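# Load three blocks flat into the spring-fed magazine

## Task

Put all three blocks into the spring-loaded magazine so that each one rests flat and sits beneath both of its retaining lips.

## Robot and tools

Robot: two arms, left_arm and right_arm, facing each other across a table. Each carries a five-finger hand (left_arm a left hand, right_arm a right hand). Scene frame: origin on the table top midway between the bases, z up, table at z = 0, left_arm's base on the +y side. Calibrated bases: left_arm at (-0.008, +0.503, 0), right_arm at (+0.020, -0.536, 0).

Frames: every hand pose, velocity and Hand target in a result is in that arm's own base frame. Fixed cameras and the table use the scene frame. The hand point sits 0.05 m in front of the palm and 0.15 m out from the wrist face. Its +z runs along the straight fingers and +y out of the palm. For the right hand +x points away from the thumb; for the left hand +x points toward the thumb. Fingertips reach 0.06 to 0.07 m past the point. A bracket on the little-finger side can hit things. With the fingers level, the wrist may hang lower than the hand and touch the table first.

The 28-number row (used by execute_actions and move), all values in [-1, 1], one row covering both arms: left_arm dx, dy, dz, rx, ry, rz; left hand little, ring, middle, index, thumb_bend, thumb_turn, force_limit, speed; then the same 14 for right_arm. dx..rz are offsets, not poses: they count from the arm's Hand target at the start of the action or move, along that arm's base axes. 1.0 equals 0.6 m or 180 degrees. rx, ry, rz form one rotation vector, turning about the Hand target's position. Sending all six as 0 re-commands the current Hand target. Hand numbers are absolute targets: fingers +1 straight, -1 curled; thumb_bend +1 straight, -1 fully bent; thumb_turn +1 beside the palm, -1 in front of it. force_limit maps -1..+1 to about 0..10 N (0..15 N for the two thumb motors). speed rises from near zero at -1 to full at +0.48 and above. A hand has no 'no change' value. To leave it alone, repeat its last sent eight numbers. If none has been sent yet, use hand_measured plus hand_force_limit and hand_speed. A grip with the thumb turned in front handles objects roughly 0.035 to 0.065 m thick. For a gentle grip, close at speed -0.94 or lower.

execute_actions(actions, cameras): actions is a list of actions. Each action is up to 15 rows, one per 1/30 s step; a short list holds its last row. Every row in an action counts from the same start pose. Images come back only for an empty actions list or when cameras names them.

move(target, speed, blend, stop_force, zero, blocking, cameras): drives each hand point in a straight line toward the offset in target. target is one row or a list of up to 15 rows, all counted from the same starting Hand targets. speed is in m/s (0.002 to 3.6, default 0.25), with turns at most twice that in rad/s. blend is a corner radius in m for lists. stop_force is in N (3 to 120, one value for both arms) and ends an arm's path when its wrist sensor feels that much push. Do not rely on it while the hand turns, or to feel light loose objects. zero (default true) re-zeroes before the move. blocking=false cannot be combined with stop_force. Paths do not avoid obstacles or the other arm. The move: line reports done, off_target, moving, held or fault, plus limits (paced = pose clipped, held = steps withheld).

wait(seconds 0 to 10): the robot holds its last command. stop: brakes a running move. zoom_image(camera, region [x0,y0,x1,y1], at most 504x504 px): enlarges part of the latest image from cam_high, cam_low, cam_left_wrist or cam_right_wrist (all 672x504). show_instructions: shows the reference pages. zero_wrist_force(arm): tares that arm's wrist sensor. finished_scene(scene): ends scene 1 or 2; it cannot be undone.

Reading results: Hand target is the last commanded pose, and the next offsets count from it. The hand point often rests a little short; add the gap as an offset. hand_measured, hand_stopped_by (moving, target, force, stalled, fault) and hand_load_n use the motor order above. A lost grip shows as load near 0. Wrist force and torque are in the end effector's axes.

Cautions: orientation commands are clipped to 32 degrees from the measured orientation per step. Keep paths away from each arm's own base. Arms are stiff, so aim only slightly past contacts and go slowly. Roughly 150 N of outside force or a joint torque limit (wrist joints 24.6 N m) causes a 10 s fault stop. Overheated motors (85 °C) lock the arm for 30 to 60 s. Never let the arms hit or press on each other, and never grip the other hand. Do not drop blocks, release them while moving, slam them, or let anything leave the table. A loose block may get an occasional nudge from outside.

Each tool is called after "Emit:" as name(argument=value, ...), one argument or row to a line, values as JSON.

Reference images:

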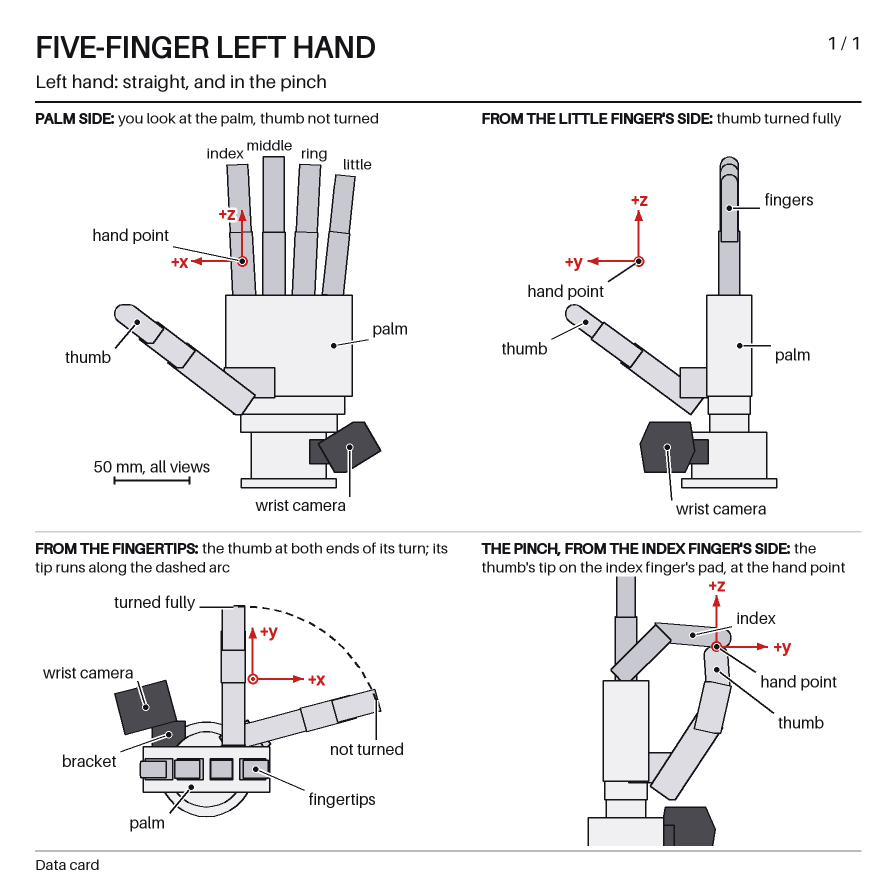

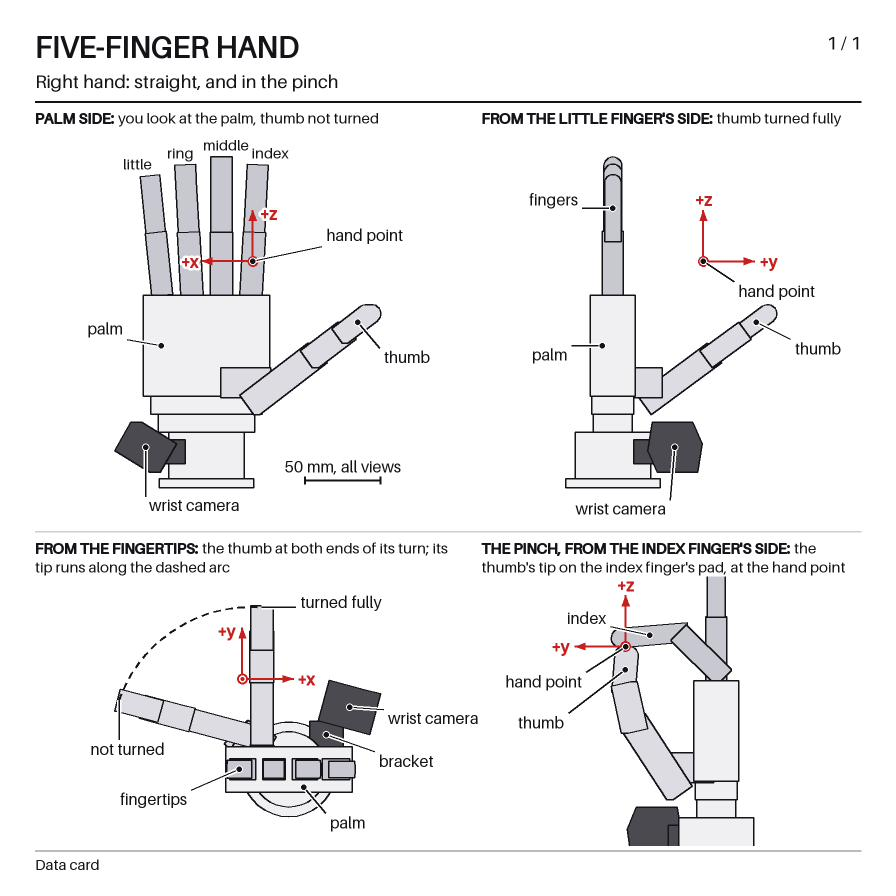

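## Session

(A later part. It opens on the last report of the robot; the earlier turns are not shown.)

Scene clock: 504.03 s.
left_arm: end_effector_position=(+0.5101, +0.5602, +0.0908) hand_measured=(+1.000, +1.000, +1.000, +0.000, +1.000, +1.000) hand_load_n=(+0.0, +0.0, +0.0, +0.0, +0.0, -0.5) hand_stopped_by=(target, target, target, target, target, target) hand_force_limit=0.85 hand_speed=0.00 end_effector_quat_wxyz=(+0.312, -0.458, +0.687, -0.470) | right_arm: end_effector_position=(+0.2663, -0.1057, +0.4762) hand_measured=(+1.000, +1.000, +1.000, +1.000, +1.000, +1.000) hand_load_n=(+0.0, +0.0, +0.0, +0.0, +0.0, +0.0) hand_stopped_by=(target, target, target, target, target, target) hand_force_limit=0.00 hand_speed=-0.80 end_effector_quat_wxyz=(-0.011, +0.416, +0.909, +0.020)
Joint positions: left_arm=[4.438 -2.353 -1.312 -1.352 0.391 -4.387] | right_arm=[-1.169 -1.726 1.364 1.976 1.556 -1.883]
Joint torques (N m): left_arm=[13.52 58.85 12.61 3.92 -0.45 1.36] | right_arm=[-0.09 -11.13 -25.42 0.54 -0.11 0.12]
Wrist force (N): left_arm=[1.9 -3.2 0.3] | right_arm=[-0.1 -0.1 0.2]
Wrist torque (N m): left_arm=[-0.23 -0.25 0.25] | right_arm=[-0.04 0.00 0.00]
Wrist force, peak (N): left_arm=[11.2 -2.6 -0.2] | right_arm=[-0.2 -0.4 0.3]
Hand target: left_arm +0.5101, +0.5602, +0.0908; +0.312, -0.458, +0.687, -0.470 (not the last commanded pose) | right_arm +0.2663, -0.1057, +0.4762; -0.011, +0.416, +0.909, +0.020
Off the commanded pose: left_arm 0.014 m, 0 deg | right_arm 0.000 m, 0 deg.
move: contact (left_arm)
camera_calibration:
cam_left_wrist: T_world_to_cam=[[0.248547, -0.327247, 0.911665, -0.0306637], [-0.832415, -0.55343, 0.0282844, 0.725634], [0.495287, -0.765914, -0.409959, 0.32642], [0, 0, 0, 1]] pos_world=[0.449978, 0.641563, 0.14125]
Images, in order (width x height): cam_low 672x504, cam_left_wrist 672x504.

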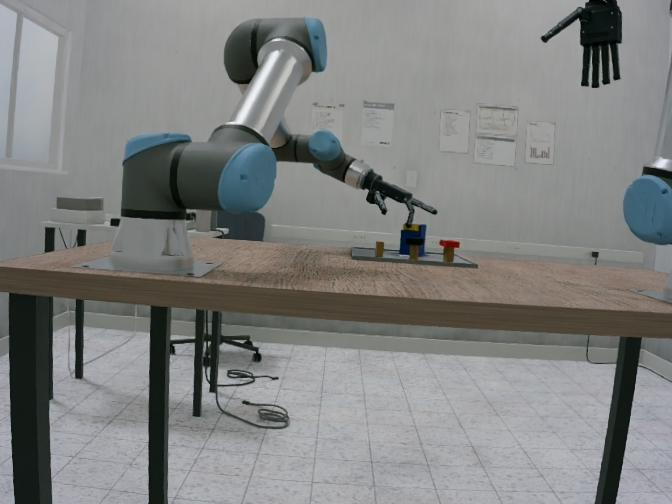

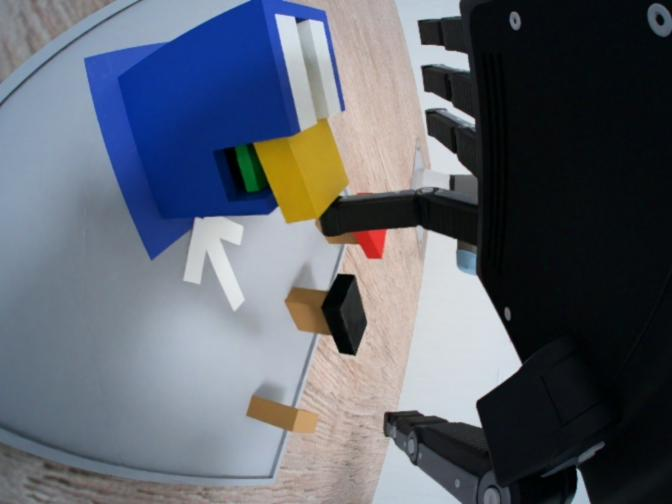

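Emit:
move(
  target=[0.0095,0.0206,0,0,0,0,1,1,1,0,1,1,0.85,0,0,0,0,0,0,0,1,1,1,1,1,1,0,-0.8],
  speed=0.012,
  stop_force=15,
  cameras=["cam_left_wrist","cam_low"],
)

Emit:
zoom_image(
  camera="cam_low",
  region=[380, 190, 450, 250],
)

Emit:
zoom_image(
  camera="cam_left_wrist",
  region=[130, 60, 390, 320],
)

Scene clock: 508.10 s.
left_arm: end_effector_position=(+0.5158, +0.5726, +0.0908) hand_measured=(+1.000, +1.000, +1.000, +0.000, +1.000, +1.000) hand_load_n=(+0.0, +0.0, +0.0, +0.0, +0.0, +0.0) hand_stopped_by=(target, target, target, target, target, target) hand_force_limit=0.85 hand_speed=0.00 end_effector_quat_wxyz=(+0.312, -0.458, +0.687, -0.470) | right_arm: end_effector_position=(+0.2663, -0.1057, +0.4762) hand_measured=(+1.000, +1.000, +1.000, +1.000, +1.000, +1.000) hand_load_n=(+0.0, +0.0, +0.0, +0.0, +0.0, +0.0) hand_stopped_by=(target, target, target, target, target, target) hand_force_limit=0.00 hand_speed=-0.80 end_effector_quat_wxyz=(-0.011, +0.416, +0.909, +0.020)
Joint positions: left_arm=[4.435 -2.383 -1.258 -1.37 0.39 -4.394] | right_arm=[-1.169 -1.726 1.364 1.976 1.556 -1.883]
Joint torques (N m): left_arm=[-9.62 40.86 33.66 2.76 -4.47 0.02] | right_arm=[-0.4 -10.79 -25.08 0.56 -0.09 0.12]
Wrist force (N): left_arm=[15.0 2.4 1.4] | right_arm=[0.0 -0.2 -0.1]
Wrist torque (N m): left_arm=[-0.11 0.04 0.20] | right_arm=[-0.02 -0.01 0.00]
Wrist force, peak (N): left_arm=[16.2 1.8 1.1] | right_arm=[0.1 -0.3 0.2]
Hand target: left_arm +0.5158, +0.5726, +0.0908; +0.312, -0.458, +0.687, -0.470 | right_arm +0.2663, -0.1057, +0.4762; -0.011, +0.416, +0.909, +0.020
Off the commanded pose: left_arm 0.000 m, 0 deg | right_arm 0.000 m, 0 deg.
move: done
camera_calibration:
cam_left_wrist: T_world_to_cam=[[0.248624, -0.327197, 0.911662, -0.0280899], [-0.832393, -0.55346, 0.028368, 0.737239], [0.495287, -0.765914, -0.40996, 0.333095], [0, 0, 0, 1]] pos_world=[0.455678, 0.653963, 0.14125]
Images, in order (width x height): cam_low 672x504, cam_left_wrist 672x504.

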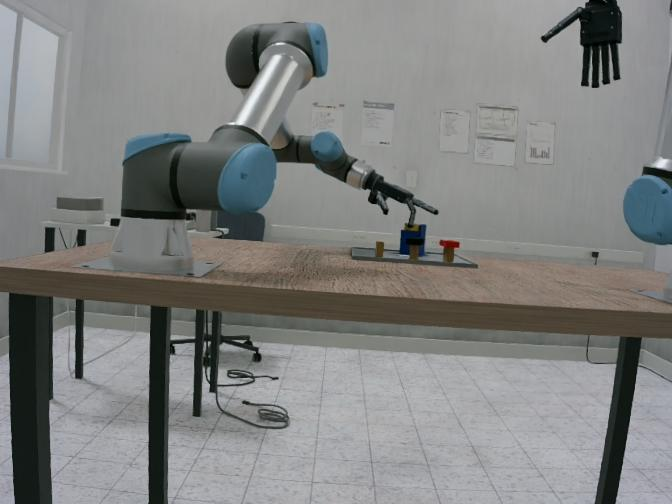

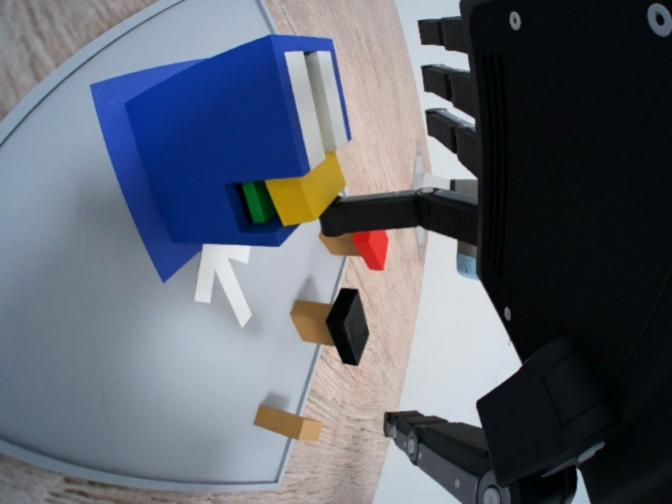

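Scaled by 7.200 from the camera's 672x504 image, which has a finer 960x720 frame.

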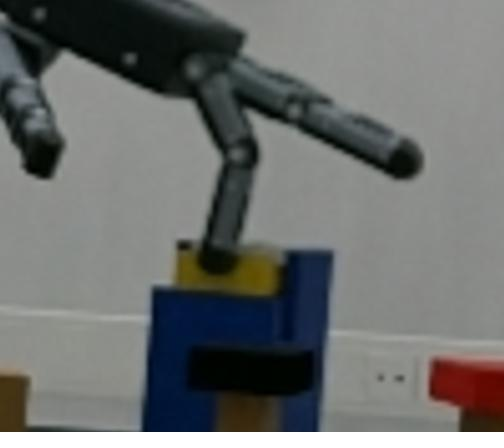

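Scaled by 1.938 from the camera's 672x504 image, which has a finer 960x720 frame.

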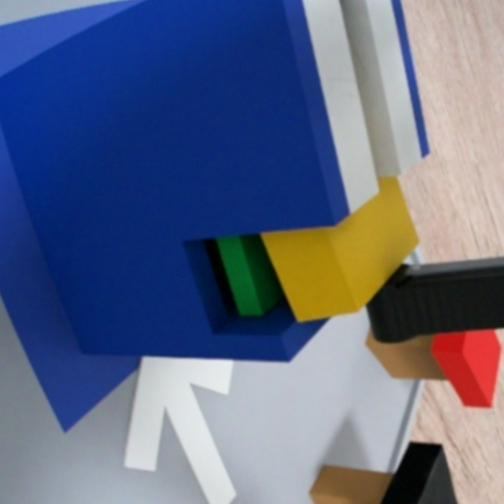

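Emit:
move(
  target=[
    [-0.0021,-0.0045,0,0,0,0,1,1,1,0,1,1,0.85,0,0,0,0,0,0,0,1,1,1,1,1,1,0,-0.8],
    [-0.0021,-0.0045,0.0103,0,0,0,1,1,1,0,1,1,0.85,0,0,0,0,0,0,0,1,1,1,1,1,1,0,-0.8],
  ],
  speed=0.03,
)

Emit:
move(
  target=[0.0056,0.0121,0,0,0,0,1,1,1,0,1,1,0.85,0,0,0,0,0,0,0,1,1,1,1,1,1,0,-0.8],
  speed=0.01,
  stop_force=14,
  cameras=["cam_left_wrist","cam_low"],
)

Emit:
zoom_image(
  camera="cam_low",
  region=[380, 190, 450, 250],
)

Emit:
zoom_image(
  camera="cam_left_wrist",
  region=[230, 100, 370, 240],
)

Scene clock: 512.43 s.
left_arm: end_effector_position=(+0.5146, +0.5699, +0.0968) hand_measured=(+1.000, +1.000, +1.000, +0.000, +1.000, +1.000) hand_load_n=(+0.0, +0.0, +0.0, +0.0, +0.0, +0.0) hand_stopped_by=(target, target, target, target, target, target) hand_force_limit=0.85 hand_speed=0.00 end_effector_quat_wxyz=(+0.312, -0.458, +0.687, -0.470) | right_arm: end_effector_position=(+0.2663, -0.1057, +0.4762) hand_measured=(+1.000, +1.000, +1.000, +1.000, +1.000, +1.000) hand_load_n=(+0.0, +0.0, +0.0, +0.0, +0.0, +0.0) hand_stopped_by=(target, target, target, target, target, target) hand_force_limit=0.00 hand_speed=-0.80 end_effector_quat_wxyz=(-0.011, +0.416, +0.909, +0.020)
Joint positions: left_arm=[4.436 -2.369 -1.266 -1.377 0.39 -4.392] | right_arm=[-1.169 -1.726 1.364 1.976 1.556 -1.883]
Joint torques (N m): left_arm=[13.14 59.94 26.98 0.35 0.33 -0.18] | right_arm=[-0.39 -11.03 -25.28 0.54 -0.14 0.09]
Wrist force (N): left_arm=[2.4 -3.1 0.4] | right_arm=[0.1 -0.1 0.2]
Wrist torque (N m): left_arm=[-0.21 -0.33 0.19] | right_arm=[-0.02 -0.03 0.01]
Wrist force, peak (N): left_arm=[15.3 2.5 1.7] | right_arm=[0.1 -0.4 0.3]
Hand target: left_arm +0.5146, +0.5699, +0.0970; +0.312, -0.458, +0.687, -0.470 | right_arm +0.2663, -0.1057, +0.4762; -0.011, +0.416, +0.909, +0.020
Off the commanded pose: left_arm 0.000 m, 0 deg | right_arm 0.000 m, 0 deg.
move: done

Scene clock: 514.23 s.
left_arm: end_effector_position=(+0.5179, +0.5771, +0.0970) hand_measured=(+1.000, +1.000, +1.000, +0.000, +1.000, +1.000) hand_load_n=(+0.0, -0.5, +0.0, +0.0, +0.0, +0.0) hand_stopped_by=(target, target, target, target, target, target) hand_force_limit=0.85 hand_speed=0.00 end_effector_quat_wxyz=(+0.312, -0.458, +0.687, -0.470) | right_arm: end_effector_position=(+0.2663, -0.1057, +0.4762) hand_measured=(+1.000, +1.000, +1.000, +1.000, +1.000, +1.000) hand_load_n=(+0.0, +0.0, +0.0, +0.0, +0.0, +0.0) hand_stopped_by=(target, target, target, target, target, target) hand_force_limit=0.00 hand_speed=-0.80 end_effector_quat_wxyz=(-0.011, +0.416, +0.909, +0.020)
Joint positions: left_arm=[4.434 -2.387 -1.233 -1.389 0.39 -4.396] | right_arm=[-1.169 -1.726 1.364 1.976 1.556 -1.883]
Joint torques (N m): left_arm=[-12.44 37.53 26.28 0.34 -3.16 -0.98] | right_arm=[-0.52 -10.99 -25.14 0.54 -0.05 0.16]
Wrist force (N): left_arm=[2.7 -2.8 0.6] | right_arm=[-0.1 -0.1 0.3]
Wrist torque (N m): left_arm=[-0.18 -0.38 0.35] | right_arm=[-0.03 0.00 0.00]
Wrist force, peak (N): left_arm=[12.3 -4.2 -1.1] | right_arm=[0.0 -0.2 0.3]
Hand target: left_arm +0.5179, +0.5771, +0.0970; +0.312, -0.458, +0.687, -0.470 | right_arm +0.2663, -0.1057, +0.4762; -0.011, +0.416, +0.909, +0.020
Off the commanded pose: left_arm 0.000 m, 0 deg | right_arm 0.000 m, 0 deg.
move: done
camera_calibration:
cam_left_wrist: T_world_to_cam=[[0.248624, -0.327197, 0.911662, -0.032792], [-0.832393, -0.55346, 0.028368, 0.741301], [0.495287, -0.765914, -0.40996, 0.338043], [0, 0, 0, 1]] pos_world=[0.457778, 0.658463, 0.14745]
Images, in order (width x height): cam_low 672x504, cam_left_wrist 672x504.

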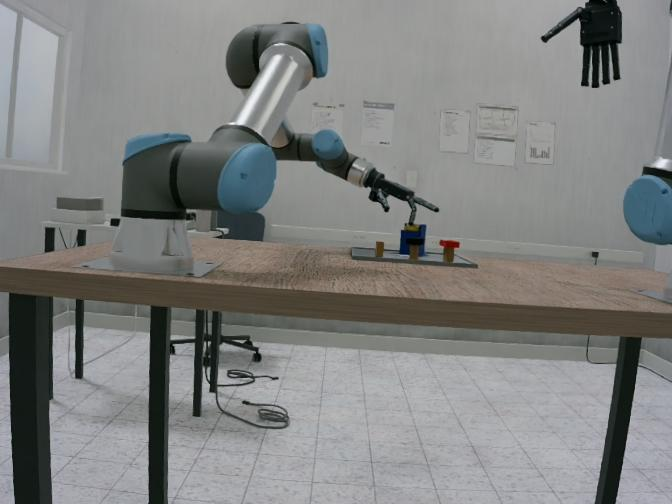

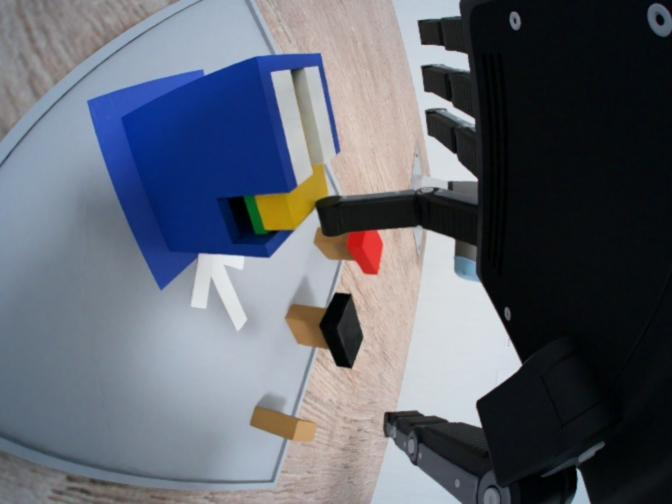

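Scaled by 7.200 from the camera's 672x504 image, which has a finer 960x720 frame.

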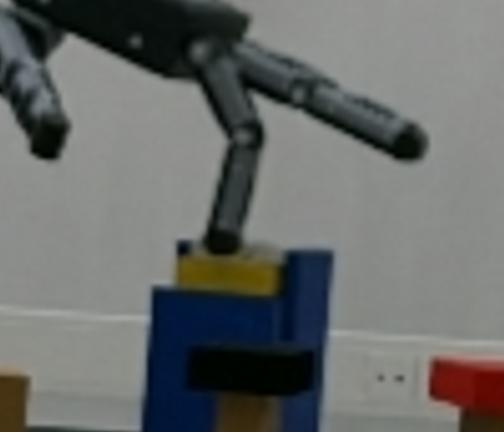

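Scaled by 3.600 from the camera's 672x504 image, which has a finer 960x720 frame.

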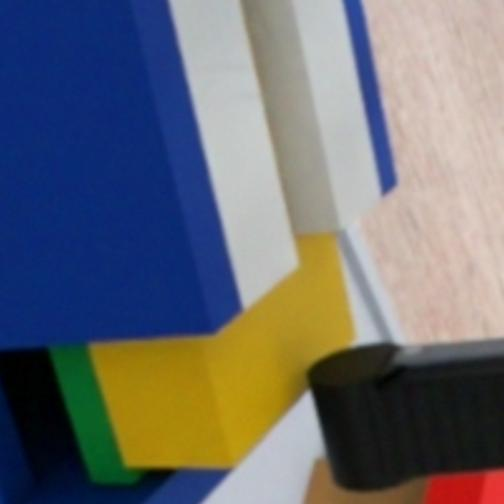

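Emit:
move(
  target=[
    [0,0,0.01,0,0,0,1,1,1,0,1,1,0.85,0,0,0,0,0,0,0,1,1,1,1,1,1,0,-0.8],
    [-0.0154,-0.0333,0.01,0,0,0,1,1,1,0,1,1,0.85,0,0,0,0,0,0,0,1,1,1,1,1,1,0,-0.8],
    [-0.0154,-0.0333,-0.0108,0,0,0,1,1,1,0,1,1,0.85,0,0,0,0,0,0,0,1,1,1,1,1,1,0,-0.8],
  ],
  speed=0.05,
  blend=[0.004,0.003,0],
)

Emit:
move(
  target=[0.0124,0.0269,0,0,0,0,1,1,1,0,1,1,0.85,0,0,0,0,0,0,0,1,1,1,1,1,1,0,-0.8],
  speed=0.015,
  stop_force=10,
  cameras=["cam_left_wrist","cam_low"],
)

Emit:
zoom_image(
  camera="cam_low",
  region=[380, 190, 450, 250],
)

Emit:
zoom_image(
  camera="cam_left_wrist",
  region=[230, 100, 370, 240],
)

Scene clock: 517.80 s.
left_arm: end_effector_position=(+0.5087, +0.5572, +0.0907) hand_measured=(+1.000, +1.000, +1.000, +0.000, +1.000, +1.000) hand_load_n=(+0.0, +0.0, +0.0, +0.0, -0.5, +0.0) hand_stopped_by=(target, target, target, target, target, target) hand_force_limit=0.85 hand_speed=0.00 end_effector_quat_wxyz=(+0.312, -0.458, +0.687, -0.470) end_effector_velocity=(-0.001, +0.000, -0.001) end_effector_angular_velocity=(+0.000, +0.000, +0.002) | right_arm: end_effector_position=(+0.2663, -0.1057, +0.4762) hand_measured=(+1.000, +1.000, +1.000, +1.000, +1.000, +1.000) hand_load_n=(+0.0, +0.0, +0.0, +0.0, +0.0, +0.0) hand_stopped_by=(target, target, target, target, target, target) hand_force_limit=0.00 hand_speed=-0.80 end_effector_quat_wxyz=(-0.011, +0.416, +0.909, +0.020)
Joint positions: left_arm=[4.439 -2.346 -1.326 -1.348 0.391 -4.385] | right_arm=[-1.169 -1.726 1.364 1.976 1.556 -1.883]
Joint velocities: left_arm=[0.001 -0.001 -0.002 0.005 0 -0.001] | right_arm=[within noise]
Joint torques (N m): left_arm=[13.41 35.45 12.4 3.36 0.03 -1.01] | right_arm=[-0.4 -11.16 -25.45 0.53 -0.05 0.11]
Wrist force (N): left_arm=[2.3 -2.9 0.8] | right_arm=[-0.1 -0.1 0.2]
Wrist torque (N m): left_arm=[-0.21 -0.29 0.26] | right_arm=[-0.02 0.00 0.00]
Wrist force, peak (N): left_arm=[2.9 -3.0 0.9] | right_arm=[0.2 -0.4 0.1]
Hand target: left_arm +0.5087, +0.5571, +0.0905; +0.312, -0.458, +0.687, -0.470 | right_arm +0.2663, -0.1057, +0.4762; -0.011, +0.416, +0.909, +0.020
Off the commanded pose: left_arm 0.000 m, 0 deg | right_arm 0.000 m, 0 deg.
move: done; blend cut to 0.003 m at target 1

Scene clock: 520.00 s.
left_arm: end_effector_position=(+0.5161, +0.5733, +0.0905) hand_measured=(+1.000, +1.000, +1.000, +0.000, +1.000, +1.000) hand_load_n=(-0.5, +0.0, +0.0, +0.0, +0.0, -0.5) hand_stopped_by=(target, target, target, target, target, target) hand_force_limit=0.85 hand_speed=0.00 end_effector_quat_wxyz=(+0.312, -0.458, +0.687, -0.470) | right_arm: end_effector_position=(+0.2663, -0.1057, +0.4762) hand_measured=(+1.000, +1.000, +1.000, +1.000, +1.000, +1.000) hand_load_n=(+0.0, +0.0, +0.0, +0.0, +0.0, +0.0) hand_stopped_by=(target, target, target, target, target, target) hand_force_limit=0.00 hand_speed=-0.80 end_effector_quat_wxyz=(-0.011, +0.416, +0.909, +0.020)
Joint positions: left_arm=[4.435 -2.385 -1.255 -1.371 0.39 -4.394] | right_arm=[-1.169 -1.726 1.364 1.976 1.556 -1.883]
Joint torques (N m): left_arm=[-12.61 35.82 27.28 0.38 -2.74 -0.4] | right_arm=[-0.34 -10.96 -25.61 0.49 -0.09 0.05]
Wrist force (N): left_arm=[2.5 -2.6 0.3] | right_arm=[-0.1 -0.3 0.2]
Wrist torque (N m): left_arm=[-0.13 -0.36 0.33] | right_arm=[-0.05 0.00 -0.01]
Wrist force, peak (N): left_arm=[2.6 -3.4 0.6] | right_arm=[-0.2 -0.3 0.2]
Hand target: left_arm +0.5161, +0.5733, +0.0905; +0.312, -0.458, +0.687, -0.470 | right_arm +0.2663, -0.1057, +0.4762; -0.011, +0.416, +0.909, +0.020
Off the commanded pose: left_arm 0.000 m, 0 deg | right_arm 0.000 m, 0 deg.
move: done
camera_calibration:
cam_left_wrist: T_world_to_cam=[[0.248624, -0.327197, 0.911662, -0.027662], [-0.832393, -0.55346, 0.028368, 0.737884], [0.495287, -0.765914, -0.40996, 0.33336], [0, 0, 0, 1]] pos_world=[0.455978, 0.654663, 0.14095]
Images, in order (width x height): cam_low 672x504, cam_left_wrist 672x504.

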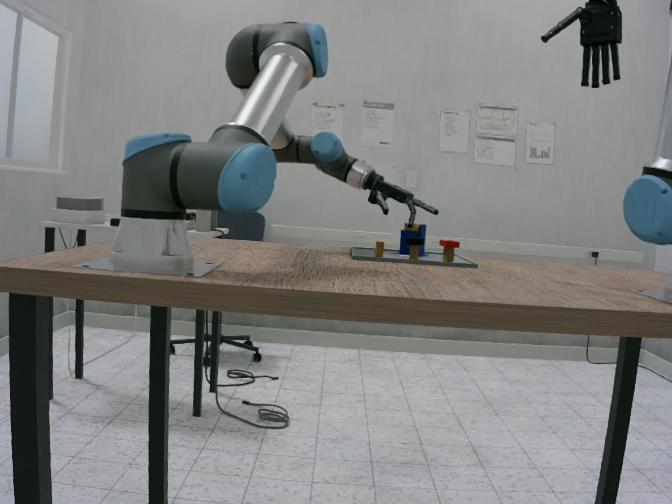

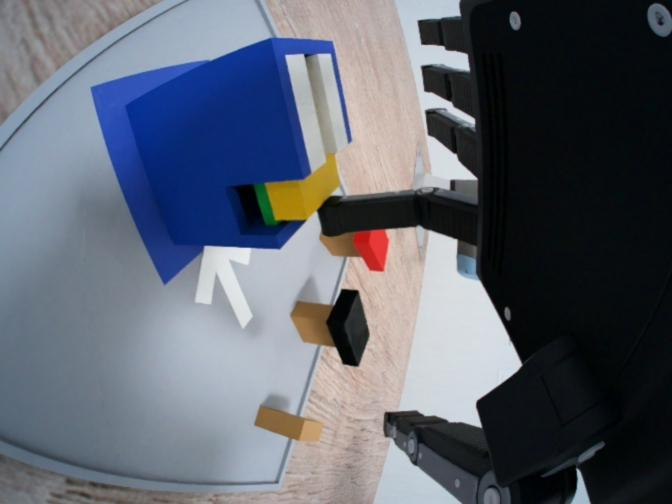

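Scaled by 7.200 from the camera's 672x504 image, which has a finer 960x720 frame.

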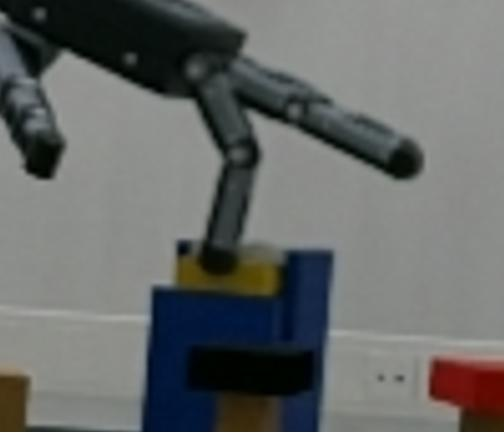

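Scaled by 3.600 from the camera's 672x504 image, which has a finer 960x720 frame.

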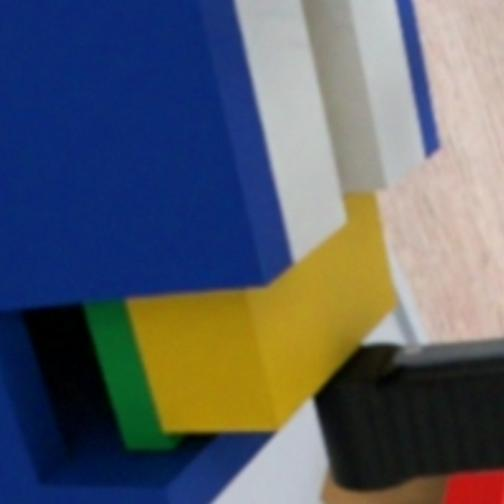

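Emit:
move(
  target=[0.0049,0.0106,0,0,0,0,1,1,1,0,1,1,0.85,0,0,0,0,0,0,0,1,1,1,1,1,1,0,-0.8],
  speed=0.01,
  stop_force=9,
  cameras=["cam_left_wrist","cam_low"],
)

Emit:
zoom_image(
  camera="cam_low",
  region=[380, 190, 450, 250],
)

Emit:
zoom_image(
  camera="cam_left_wrist",
  region=[230, 100, 370, 240],
)

Scene clock: 522.13 s.
left_arm: end_effector_position=(+0.5172, +0.5756, +0.0905) hand_measured=(+1.000, +1.000, +1.000, +0.000, +1.000, +1.000) hand_load_n=(+0.0, +0.0, +0.0, -1.0, +0.0, -0.5) hand_stopped_by=(target, target, target, target, target, target) hand_force_limit=0.85 hand_speed=0.00 end_effector_quat_wxyz=(+0.312, -0.458, +0.687, -0.470) | right_arm: end_effector_position=(+0.2663, -0.1057, +0.4762) hand_measured=(+1.000, +1.000, +1.000, +1.000, +1.000, +1.000) hand_load_n=(+0.0, +0.0, +0.0, +0.0, +0.0, +0.0) hand_stopped_by=(target, target, target, target, target, target) hand_force_limit=0.00 hand_speed=-0.80 end_effector_quat_wxyz=(-0.011, +0.416, +0.909, +0.020)
Joint positions: left_arm=[4.434 -2.391 -1.244 -1.374 0.39 -4.396] | right_arm=[-1.169 -1.726 1.364 1.976 1.556 -1.883]
Joint torques (N m): left_arm=[13.1 59.82 12.6 5.1 -1.97 1.57] | right_arm=[-0.65 -10.61 -25.88 0.55 -0.09 0.14]
Wrist force (N): left_arm=[9.8 -4.0 -1.1] | right_arm=[0.0 0.0 0.2]
Wrist torque (N m): left_arm=[-0.18 -0.16 0.29] | right_arm=[-0.01 0.00 0.00]
Wrist force, peak (N): left_arm=[16.6 -5.3 -1.9] | right_arm=[-0.1 -0.3 0.1]
Hand target: left_arm +0.5172, +0.5756, +0.0905; +0.312, -0.458, +0.687, -0.470 (not the last commanded pose) | right_arm +0.2663, -0.1057, +0.4762; -0.011, +0.416, +0.909, +0.020
Off the commanded pose: left_arm 0.004 m, 0 deg | right_arm 0.000 m, 0 deg.
move: contact (left_arm)
camera_calibration:
cam_left_wrist: T_world_to_cam=[[0.248624, -0.327197, 0.911662, -0.0271829], [-0.832393, -0.55346, 0.028368, 0.740073], [0.495287, -0.765914, -0.40996, 0.334576], [0, 0, 0, 1]] pos_world=[0.457078, 0.656963, 0.14095]
Images, in order (width x height): cam_low 672x504, cam_left_wrist 672x504.

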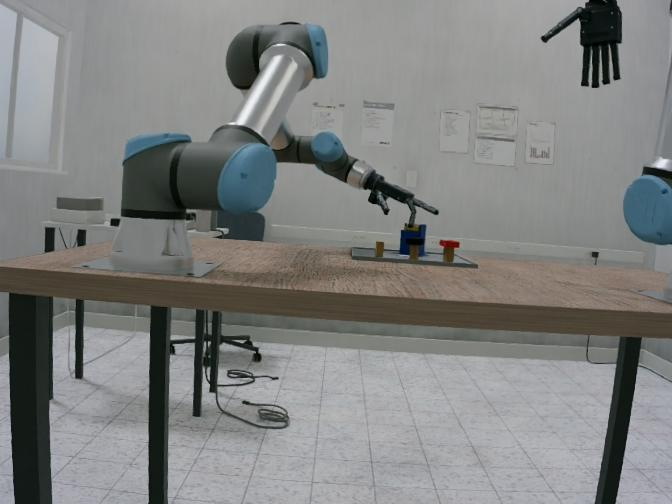

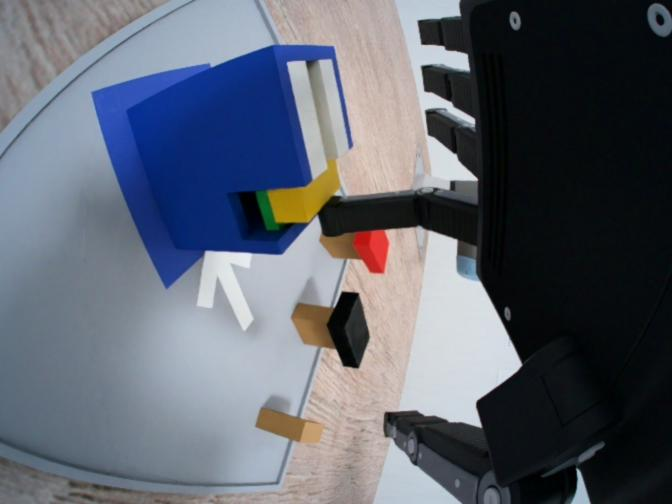

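Scaled by 7.200 from the camera's 672x504 image, which has a finer 960x720 frame.

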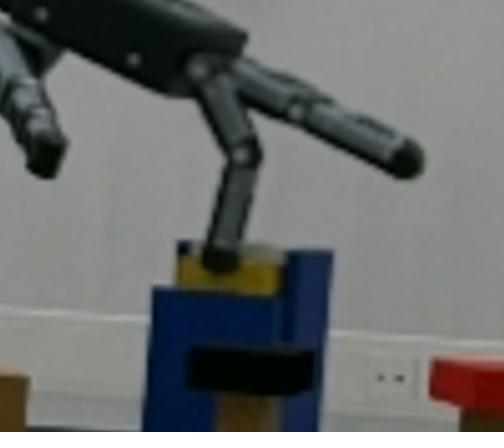

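Scaled by 3.600 from the camera's 672x504 image, which has a finer 960x720 frame.

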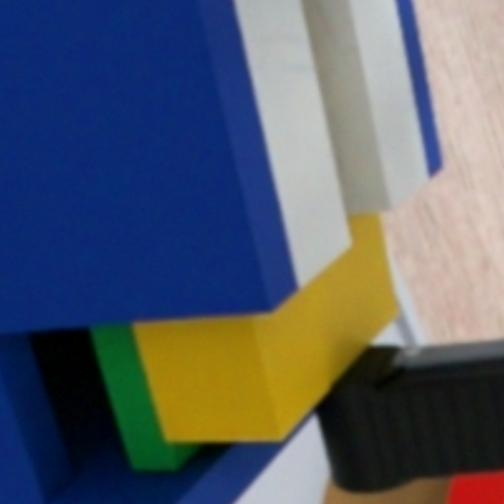

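Emit:
move(
  target=[
    [-0.0021,-0.0045,0.0,0,0,0,1,1,1,0,1,1,0.85,0,0,0,0,0,0,0,1,1,1,1,1,1,0,-0.8],
    [-0.0021,-0.0045,0.1158,0,0,0,1,1,1,0,1,1,0.85,0,0,0,0,0,0,0,1,1,1,1,1,1,0,-0.8],
    [-0.0032,-0.2535,0.1158,0.067,-0.0272,0.0306,1,1,1,0,1,1,0.85,0,0,0,0,0,0,0,1,1,1,1,1,1,0,-0.8],
    [-0.0032,-0.2535,0.1158,0.067,-0.0272,0.0306,1,1,0.3,0.3,0.6,-1,0.85,0,0,0,0,0,0,0,1,1,1,1,1,1,0,-0.8],
  ],
  speed=[0.03,0.12,0.15,0.15],
  blend=[0.001,0.03,0.0,0],
  cameras=["cam_left_wrist","cam_low"],
)

Emit:
zoom_image(
  camera="cam_left_wrist",
  region=[190, 60, 440, 310],
)

Emit:
zoom_image(
  camera="cam_low",
  region=[380, 190, 450, 250],
)

Scene clock: 535.63 s.
left_arm: end_effector_position=(+0.5153, +0.4235, +0.1600) hand_measured=(+1.000, +1.000, +0.300, +0.300, +0.600, -1.000) hand_load_n=(+0.0, +0.0, +0.0, +0.0, +0.0, +0.0) hand_stopped_by=(target, target, target, target, target, target) hand_force_limit=0.85 hand_speed=0.00 end_effector_quat_wxyz=(+0.409, -0.435, +0.696, -0.399) | right_arm: end_effector_position=(+0.2663, -0.1057, +0.4762) hand_measured=(+1.000, +1.000, +1.000, +1.000, +1.000, +1.000) hand_load_n=(+0.5, +0.0, +0.0, +0.0, +0.0, +0.0) hand_stopped_by=(target, target, target, target, target, target) hand_force_limit=0.00 hand_speed=-0.80 end_effector_quat_wxyz=(-0.011, +0.416, +0.909, +0.020)
Joint positions: left_arm=[4.374 -2.011 -1.89 -0.49 0.374 -4.817] | right_arm=[-1.169 -1.726 1.364 1.976 1.556 -1.883]
Joint torques (N m): left_arm=[-11.38 20.8 9.77 4.23 0.14 -1.04] | right_arm=[-0.29 -11.18 -25.8 0.5 -0.07 0.06]
Wrist force (N): left_arm=[2.1 -2.3 0.2] | right_arm=[0.1 -0.2 0.1]
Wrist torque (N m): left_arm=[-0.09 -0.37 0.28] | right_arm=[-0.03 -0.02 0.00]
Wrist force, peak (N): left_arm=[10.1 -4.2 -1.2] | right_arm=[-0.2 -0.2 0.3]
Hand target: left_arm +0.5153, +0.4235, +0.1600; +0.409, -0.435, +0.696, -0.399 | right_arm +0.2663, -0.1057, +0.4762; -0.011, +0.416, +0.909, +0.020
Off the commanded pose: left_arm 0.000 m, 0 deg | right_arm 0.000 m, 0 deg.
move: done
camera_calibration:
cam_left_wrist: T_world_to_cam=[[0.212731, -0.490782, 0.844913, -0.0413418], [-0.769983, -0.616556, -0.164272, 0.677681], [0.601558, -0.615623, -0.509054, 0.144989], [0, 0, 0, 1]] pos_world=[0.443378, 0.486797, 0.220062]
Images, in order (width x height): cam_low 672x504, cam_left_wrist 672x504.

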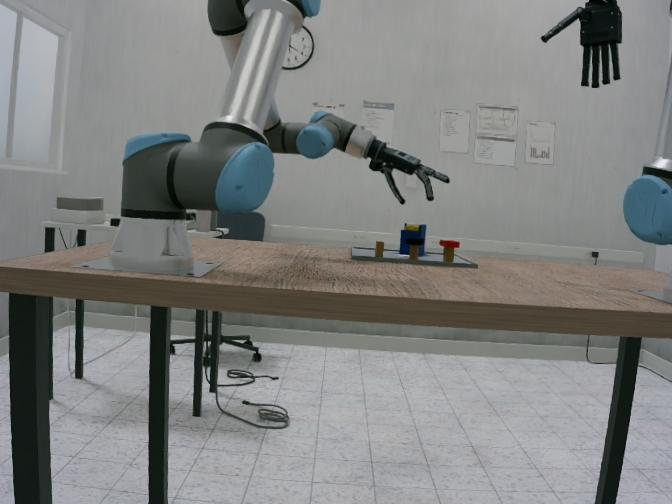

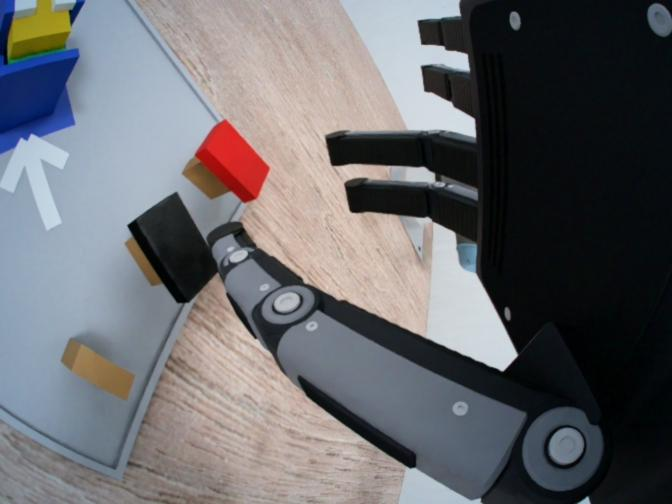

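Scaled by 2.016 from the camera's 672x504 image, which has a finer 960x720 frame.

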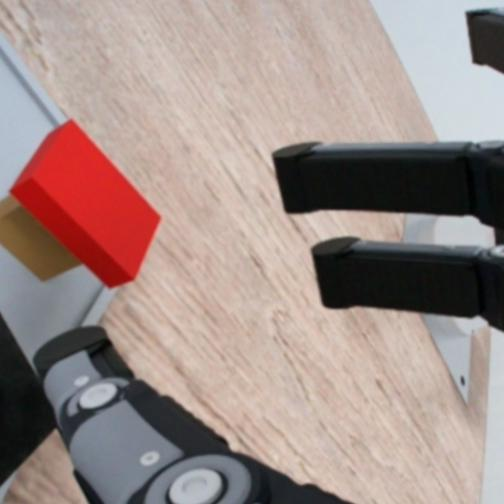

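Scaled by 7.200 from the camera's 672x504 image, which has a finer 960x720 frame.

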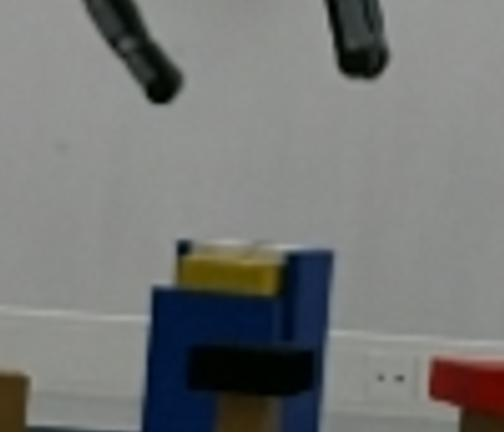

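Emit:
zoom_image(
  camera="cam_left_wrist",
  region=[110, 100, 280, 320],
)

Emit:
zoom_image(
  camera="cam_left_wrist",
  region=[0, 0, 120, 160],
)

Scaled by 2.291 from the camera's 672x504 image, which has a finer 960x720 frame.

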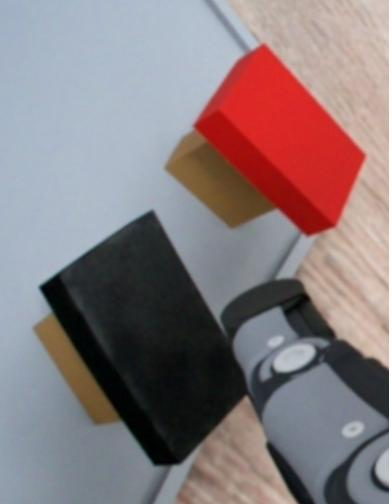

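Scaled by 3.150 from the camera's 672x504 image, which has a finer 960x720 frame.

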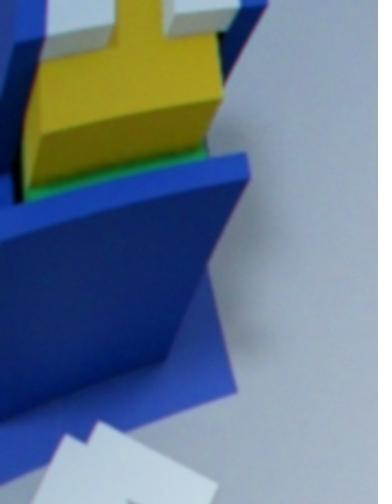

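Emit:
move(
  target=[
    [0.0017,-0.0008,-0.12,0,0,0,1,1,0.3,0.3,0.6,-1,0.85,0,0,0,0,0,0,0,1,1,1,1,1,1,0,-0.8],
    [0.0017,-0.0008,-0.1592,0,0,0,1,1,0.3,0.3,0.6,-1,0.85,0,0,0,0,0,0,0,1,1,1,1,1,1,0,-0.8],
  ],
  speed=[0.1,0.03],
  stop_force=5,
  cameras=["cam_left_wrist","cam_low"],
)

Emit:
zoom_image(
  camera="cam_left_wrist",
  region=[170, 90, 400, 320],
)

Emit:
zoom_image(
  camera="cam_low",
  region=[390, 210, 450, 260],
)

Scene clock: 541.40 s.
left_arm: end_effector_position=(+0.5163, +0.4230, +0.0645) hand_measured=(+1.000, +1.000, +0.300, +0.300, +0.600, -1.000) hand_load_n=(+0.0, +0.0, +0.0, +0.0, +0.0, +0.0) hand_stopped_by=(target, target, target, target, target, target) hand_force_limit=0.85 hand_speed=0.00 end_effector_quat_wxyz=(+0.409, -0.435, +0.696, -0.399) | right_arm: end_effector_position=(+0.2663, -0.1057, +0.4762) hand_measured=(+1.000, +1.000, +1.000, +1.000, +1.000, +1.000) hand_load_n=(+0.0, +0.0, +0.0, +0.0, +0.0, +0.0) hand_stopped_by=(target, target, target, target, target, target) hand_force_limit=0.00 hand_speed=-0.80 end_effector_quat_wxyz=(-0.011, +0.416, +0.909, +0.020)
Joint positions: left_arm=[4.372 -2.195 -1.93 -0.261 0.375 -4.822] | right_arm=[-1.169 -1.726 1.364 1.976 1.556 -1.883]
Joint torques (N m): left_arm=[-12.01 25.23 5.52 4.14 0.62 -1.26] | right_arm=[-0.59 -10.84 -26.08 0.53 -0.07 0.06]
Wrist force (N): left_arm=[2.2 -2.1 0.2] | right_arm=[-0.1 -0.2 0.1]
Wrist torque (N m): left_arm=[-0.05 -0.37 0.29] | right_arm=[-0.03 0.00 0.00]
Wrist force, peak (N): left_arm=[2.4 -2.6 0.3] | right_arm=[-0.1 -0.4 0.2]
Hand target: left_arm +0.5163, +0.4230, +0.0645; +0.409, -0.435, +0.696, -0.399 | right_arm +0.2663, -0.1057, +0.4762; -0.011, +0.416, +0.909, +0.020
Off the commanded pose: left_arm 0.000 m, 0 deg | right_arm 0.000 m, 0 deg.
move: done
camera_calibration:
cam_left_wrist: T_world_to_cam=[[0.212731, -0.490782, 0.844913, 0.0389384], [-0.769983, -0.616556, -0.164272, 0.662516], [0.601558, -0.615623, -0.509054, 0.0955268], [0, 0, 0, 1]] pos_world=[0.444378, 0.486397, 0.124562]
Images, in order (width x height): cam_low 672x504, cam_left_wrist 672x504.

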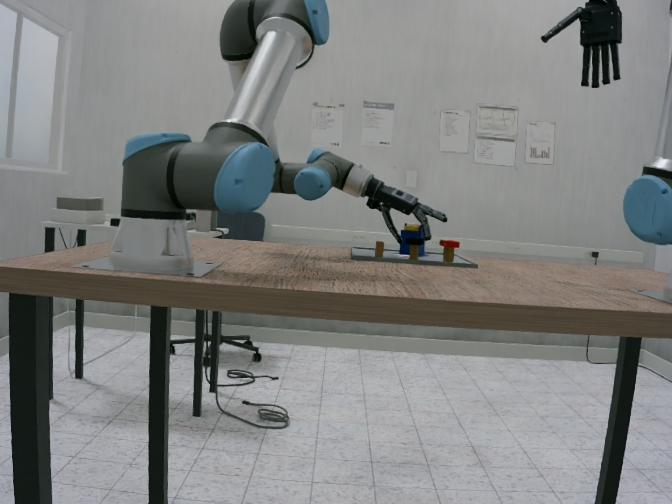

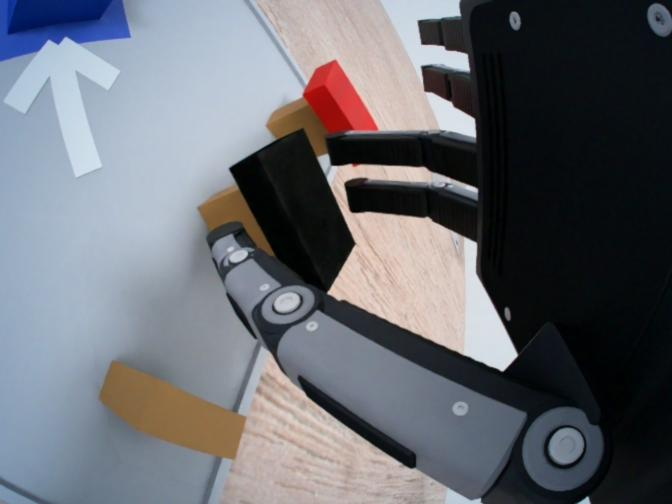

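Scaled by 2.191 from the camera's 672x504 image, which has a finer 960x720 frame.

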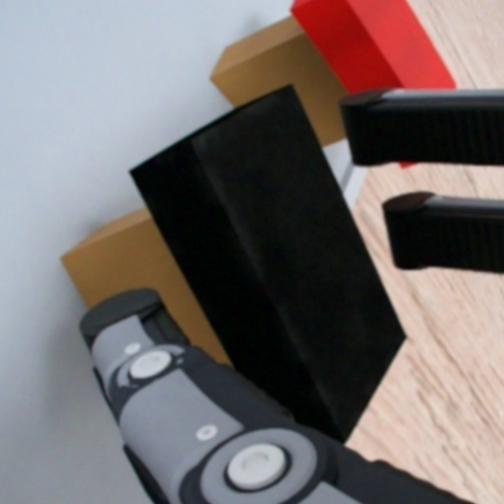

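Scaled by 8.400 from the camera's 672x504 image, which has a finer 960x720 frame.

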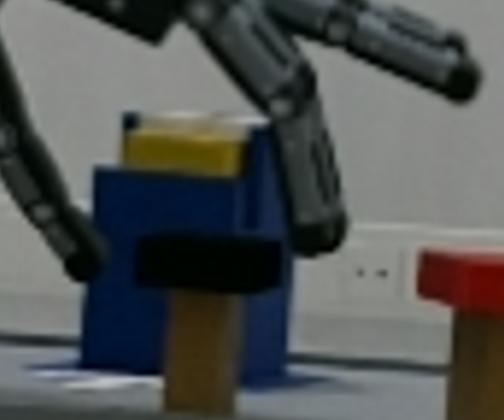

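Emit:
move(
  target=[
    [0,0,0,0,0,0,1,1,0.152,0.15,0.45,-1,1,-0.7,0,0,0,0,0,0,1,1,1,1,1,1,0,-0.8],
    [0,0,0,0,0,0,1,1,0.152,0.15,-0.12,-1,1,-0.87,0,0,0,0,0,0,1,1,1,1,1,1,0,-0.8],
  ],
  speed=0.03,
  cameras=["cam_left_wrist","cam_low"],
)

Emit:
zoom_image(
  camera="cam_left_wrist",
  region=[170, 90, 400, 320],
)

Emit:
zoom_image(
  camera="cam_low",
  region=[390, 210, 450, 260],
)

Scene clock: 545.50 s.
left_arm: end_effector_position=(+0.5163, +0.4230, +0.0645) hand_measured=(+1.000, +1.000, +0.152, +0.152, +0.248, -1.000) hand_load_n=(+0.0, +0.0, +8.0, +8.0, +14.5, -1.0) hand_stopped_by=(target, target, target, target, force, target) hand_force_limit=1.00 hand_speed=-0.87 end_effector_quat_wxyz=(+0.409, -0.435, +0.696, -0.399) | right_arm: end_effector_position=(+0.2663, -0.1057, +0.4762) hand_measured=(+1.000, +1.000, +1.000, +1.000, +1.000, +1.000) hand_load_n=(+0.0, +0.0, +0.0, +0.0, +0.0, +0.0) hand_stopped_by=(target, target, target, target, target, target) hand_force_limit=0.00 hand_speed=-0.80 end_effector_quat_wxyz=(-0.011, +0.416, +0.909, +0.020)
Joint positions: left_arm=[4.372 -2.195 -1.93 -0.261 0.375 -4.822] | right_arm=[-1.169 -1.726 1.364 1.976 1.556 -1.883]
Joint torques (N m): left_arm=[-9.56 25.58 5.93 3.84 -1.06 -1.02] | right_arm=[-0.3 -11.2 -25.55 0.54 -0.12 0.11]
Wrist force (N): left_arm=[2.3 -1.8 0.5] | right_arm=[0.1 -0.2 0.1]
Wrist torque (N m): left_arm=[-0.09 -0.38 0.29] | right_arm=[-0.04 -0.02 0.00]
Wrist force, peak (N): left_arm=[2.6 -2.2 0.5] | right_arm=[0.3 -0.2 0.3]
Hand target: left_arm +0.5163, +0.4230, +0.0645; +0.409, -0.435, +0.696, -0.399 | right_arm +0.2663, -0.1057, +0.4762; -0.011, +0.416, +0.909, +0.020
Off the commanded pose: left_arm 0.000 m, 0 deg | right_arm 0.000 m, 0 deg.
move: done
camera_calibration:
cam_left_wrist: T_world_to_cam=[[0.212731, -0.490782, 0.844913, 0.0389384], [-0.769983, -0.616556, -0.164272, 0.662516], [0.601558, -0.615623, -0.509054, 0.0955268], [0, 0, 0, 1]] pos_world=[0.444378, 0.486397, 0.124562]
Images, in order (width x height): cam_low 672x504, cam_left_wrist 672x504.

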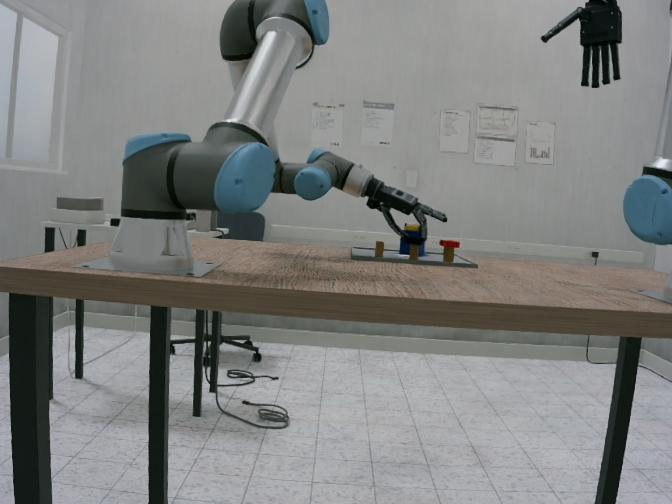

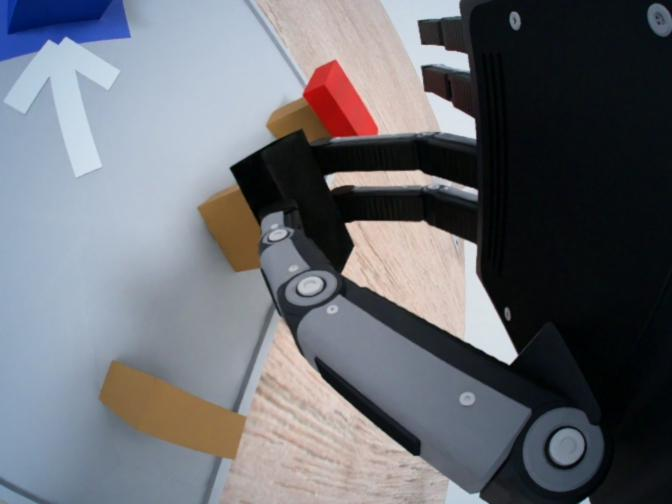

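Scaled by 2.191 from the camera's 672x504 image, which has a finer 960x720 frame.

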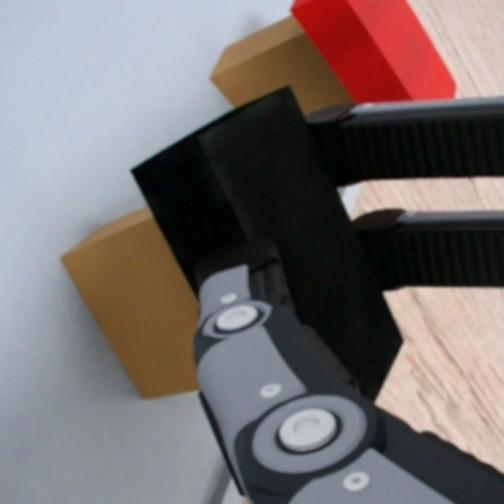

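Scaled by 8.400 from the camera's 672x504 image, which has a finer 960x720 frame.

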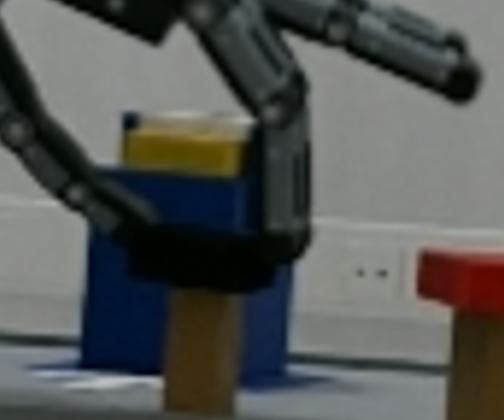

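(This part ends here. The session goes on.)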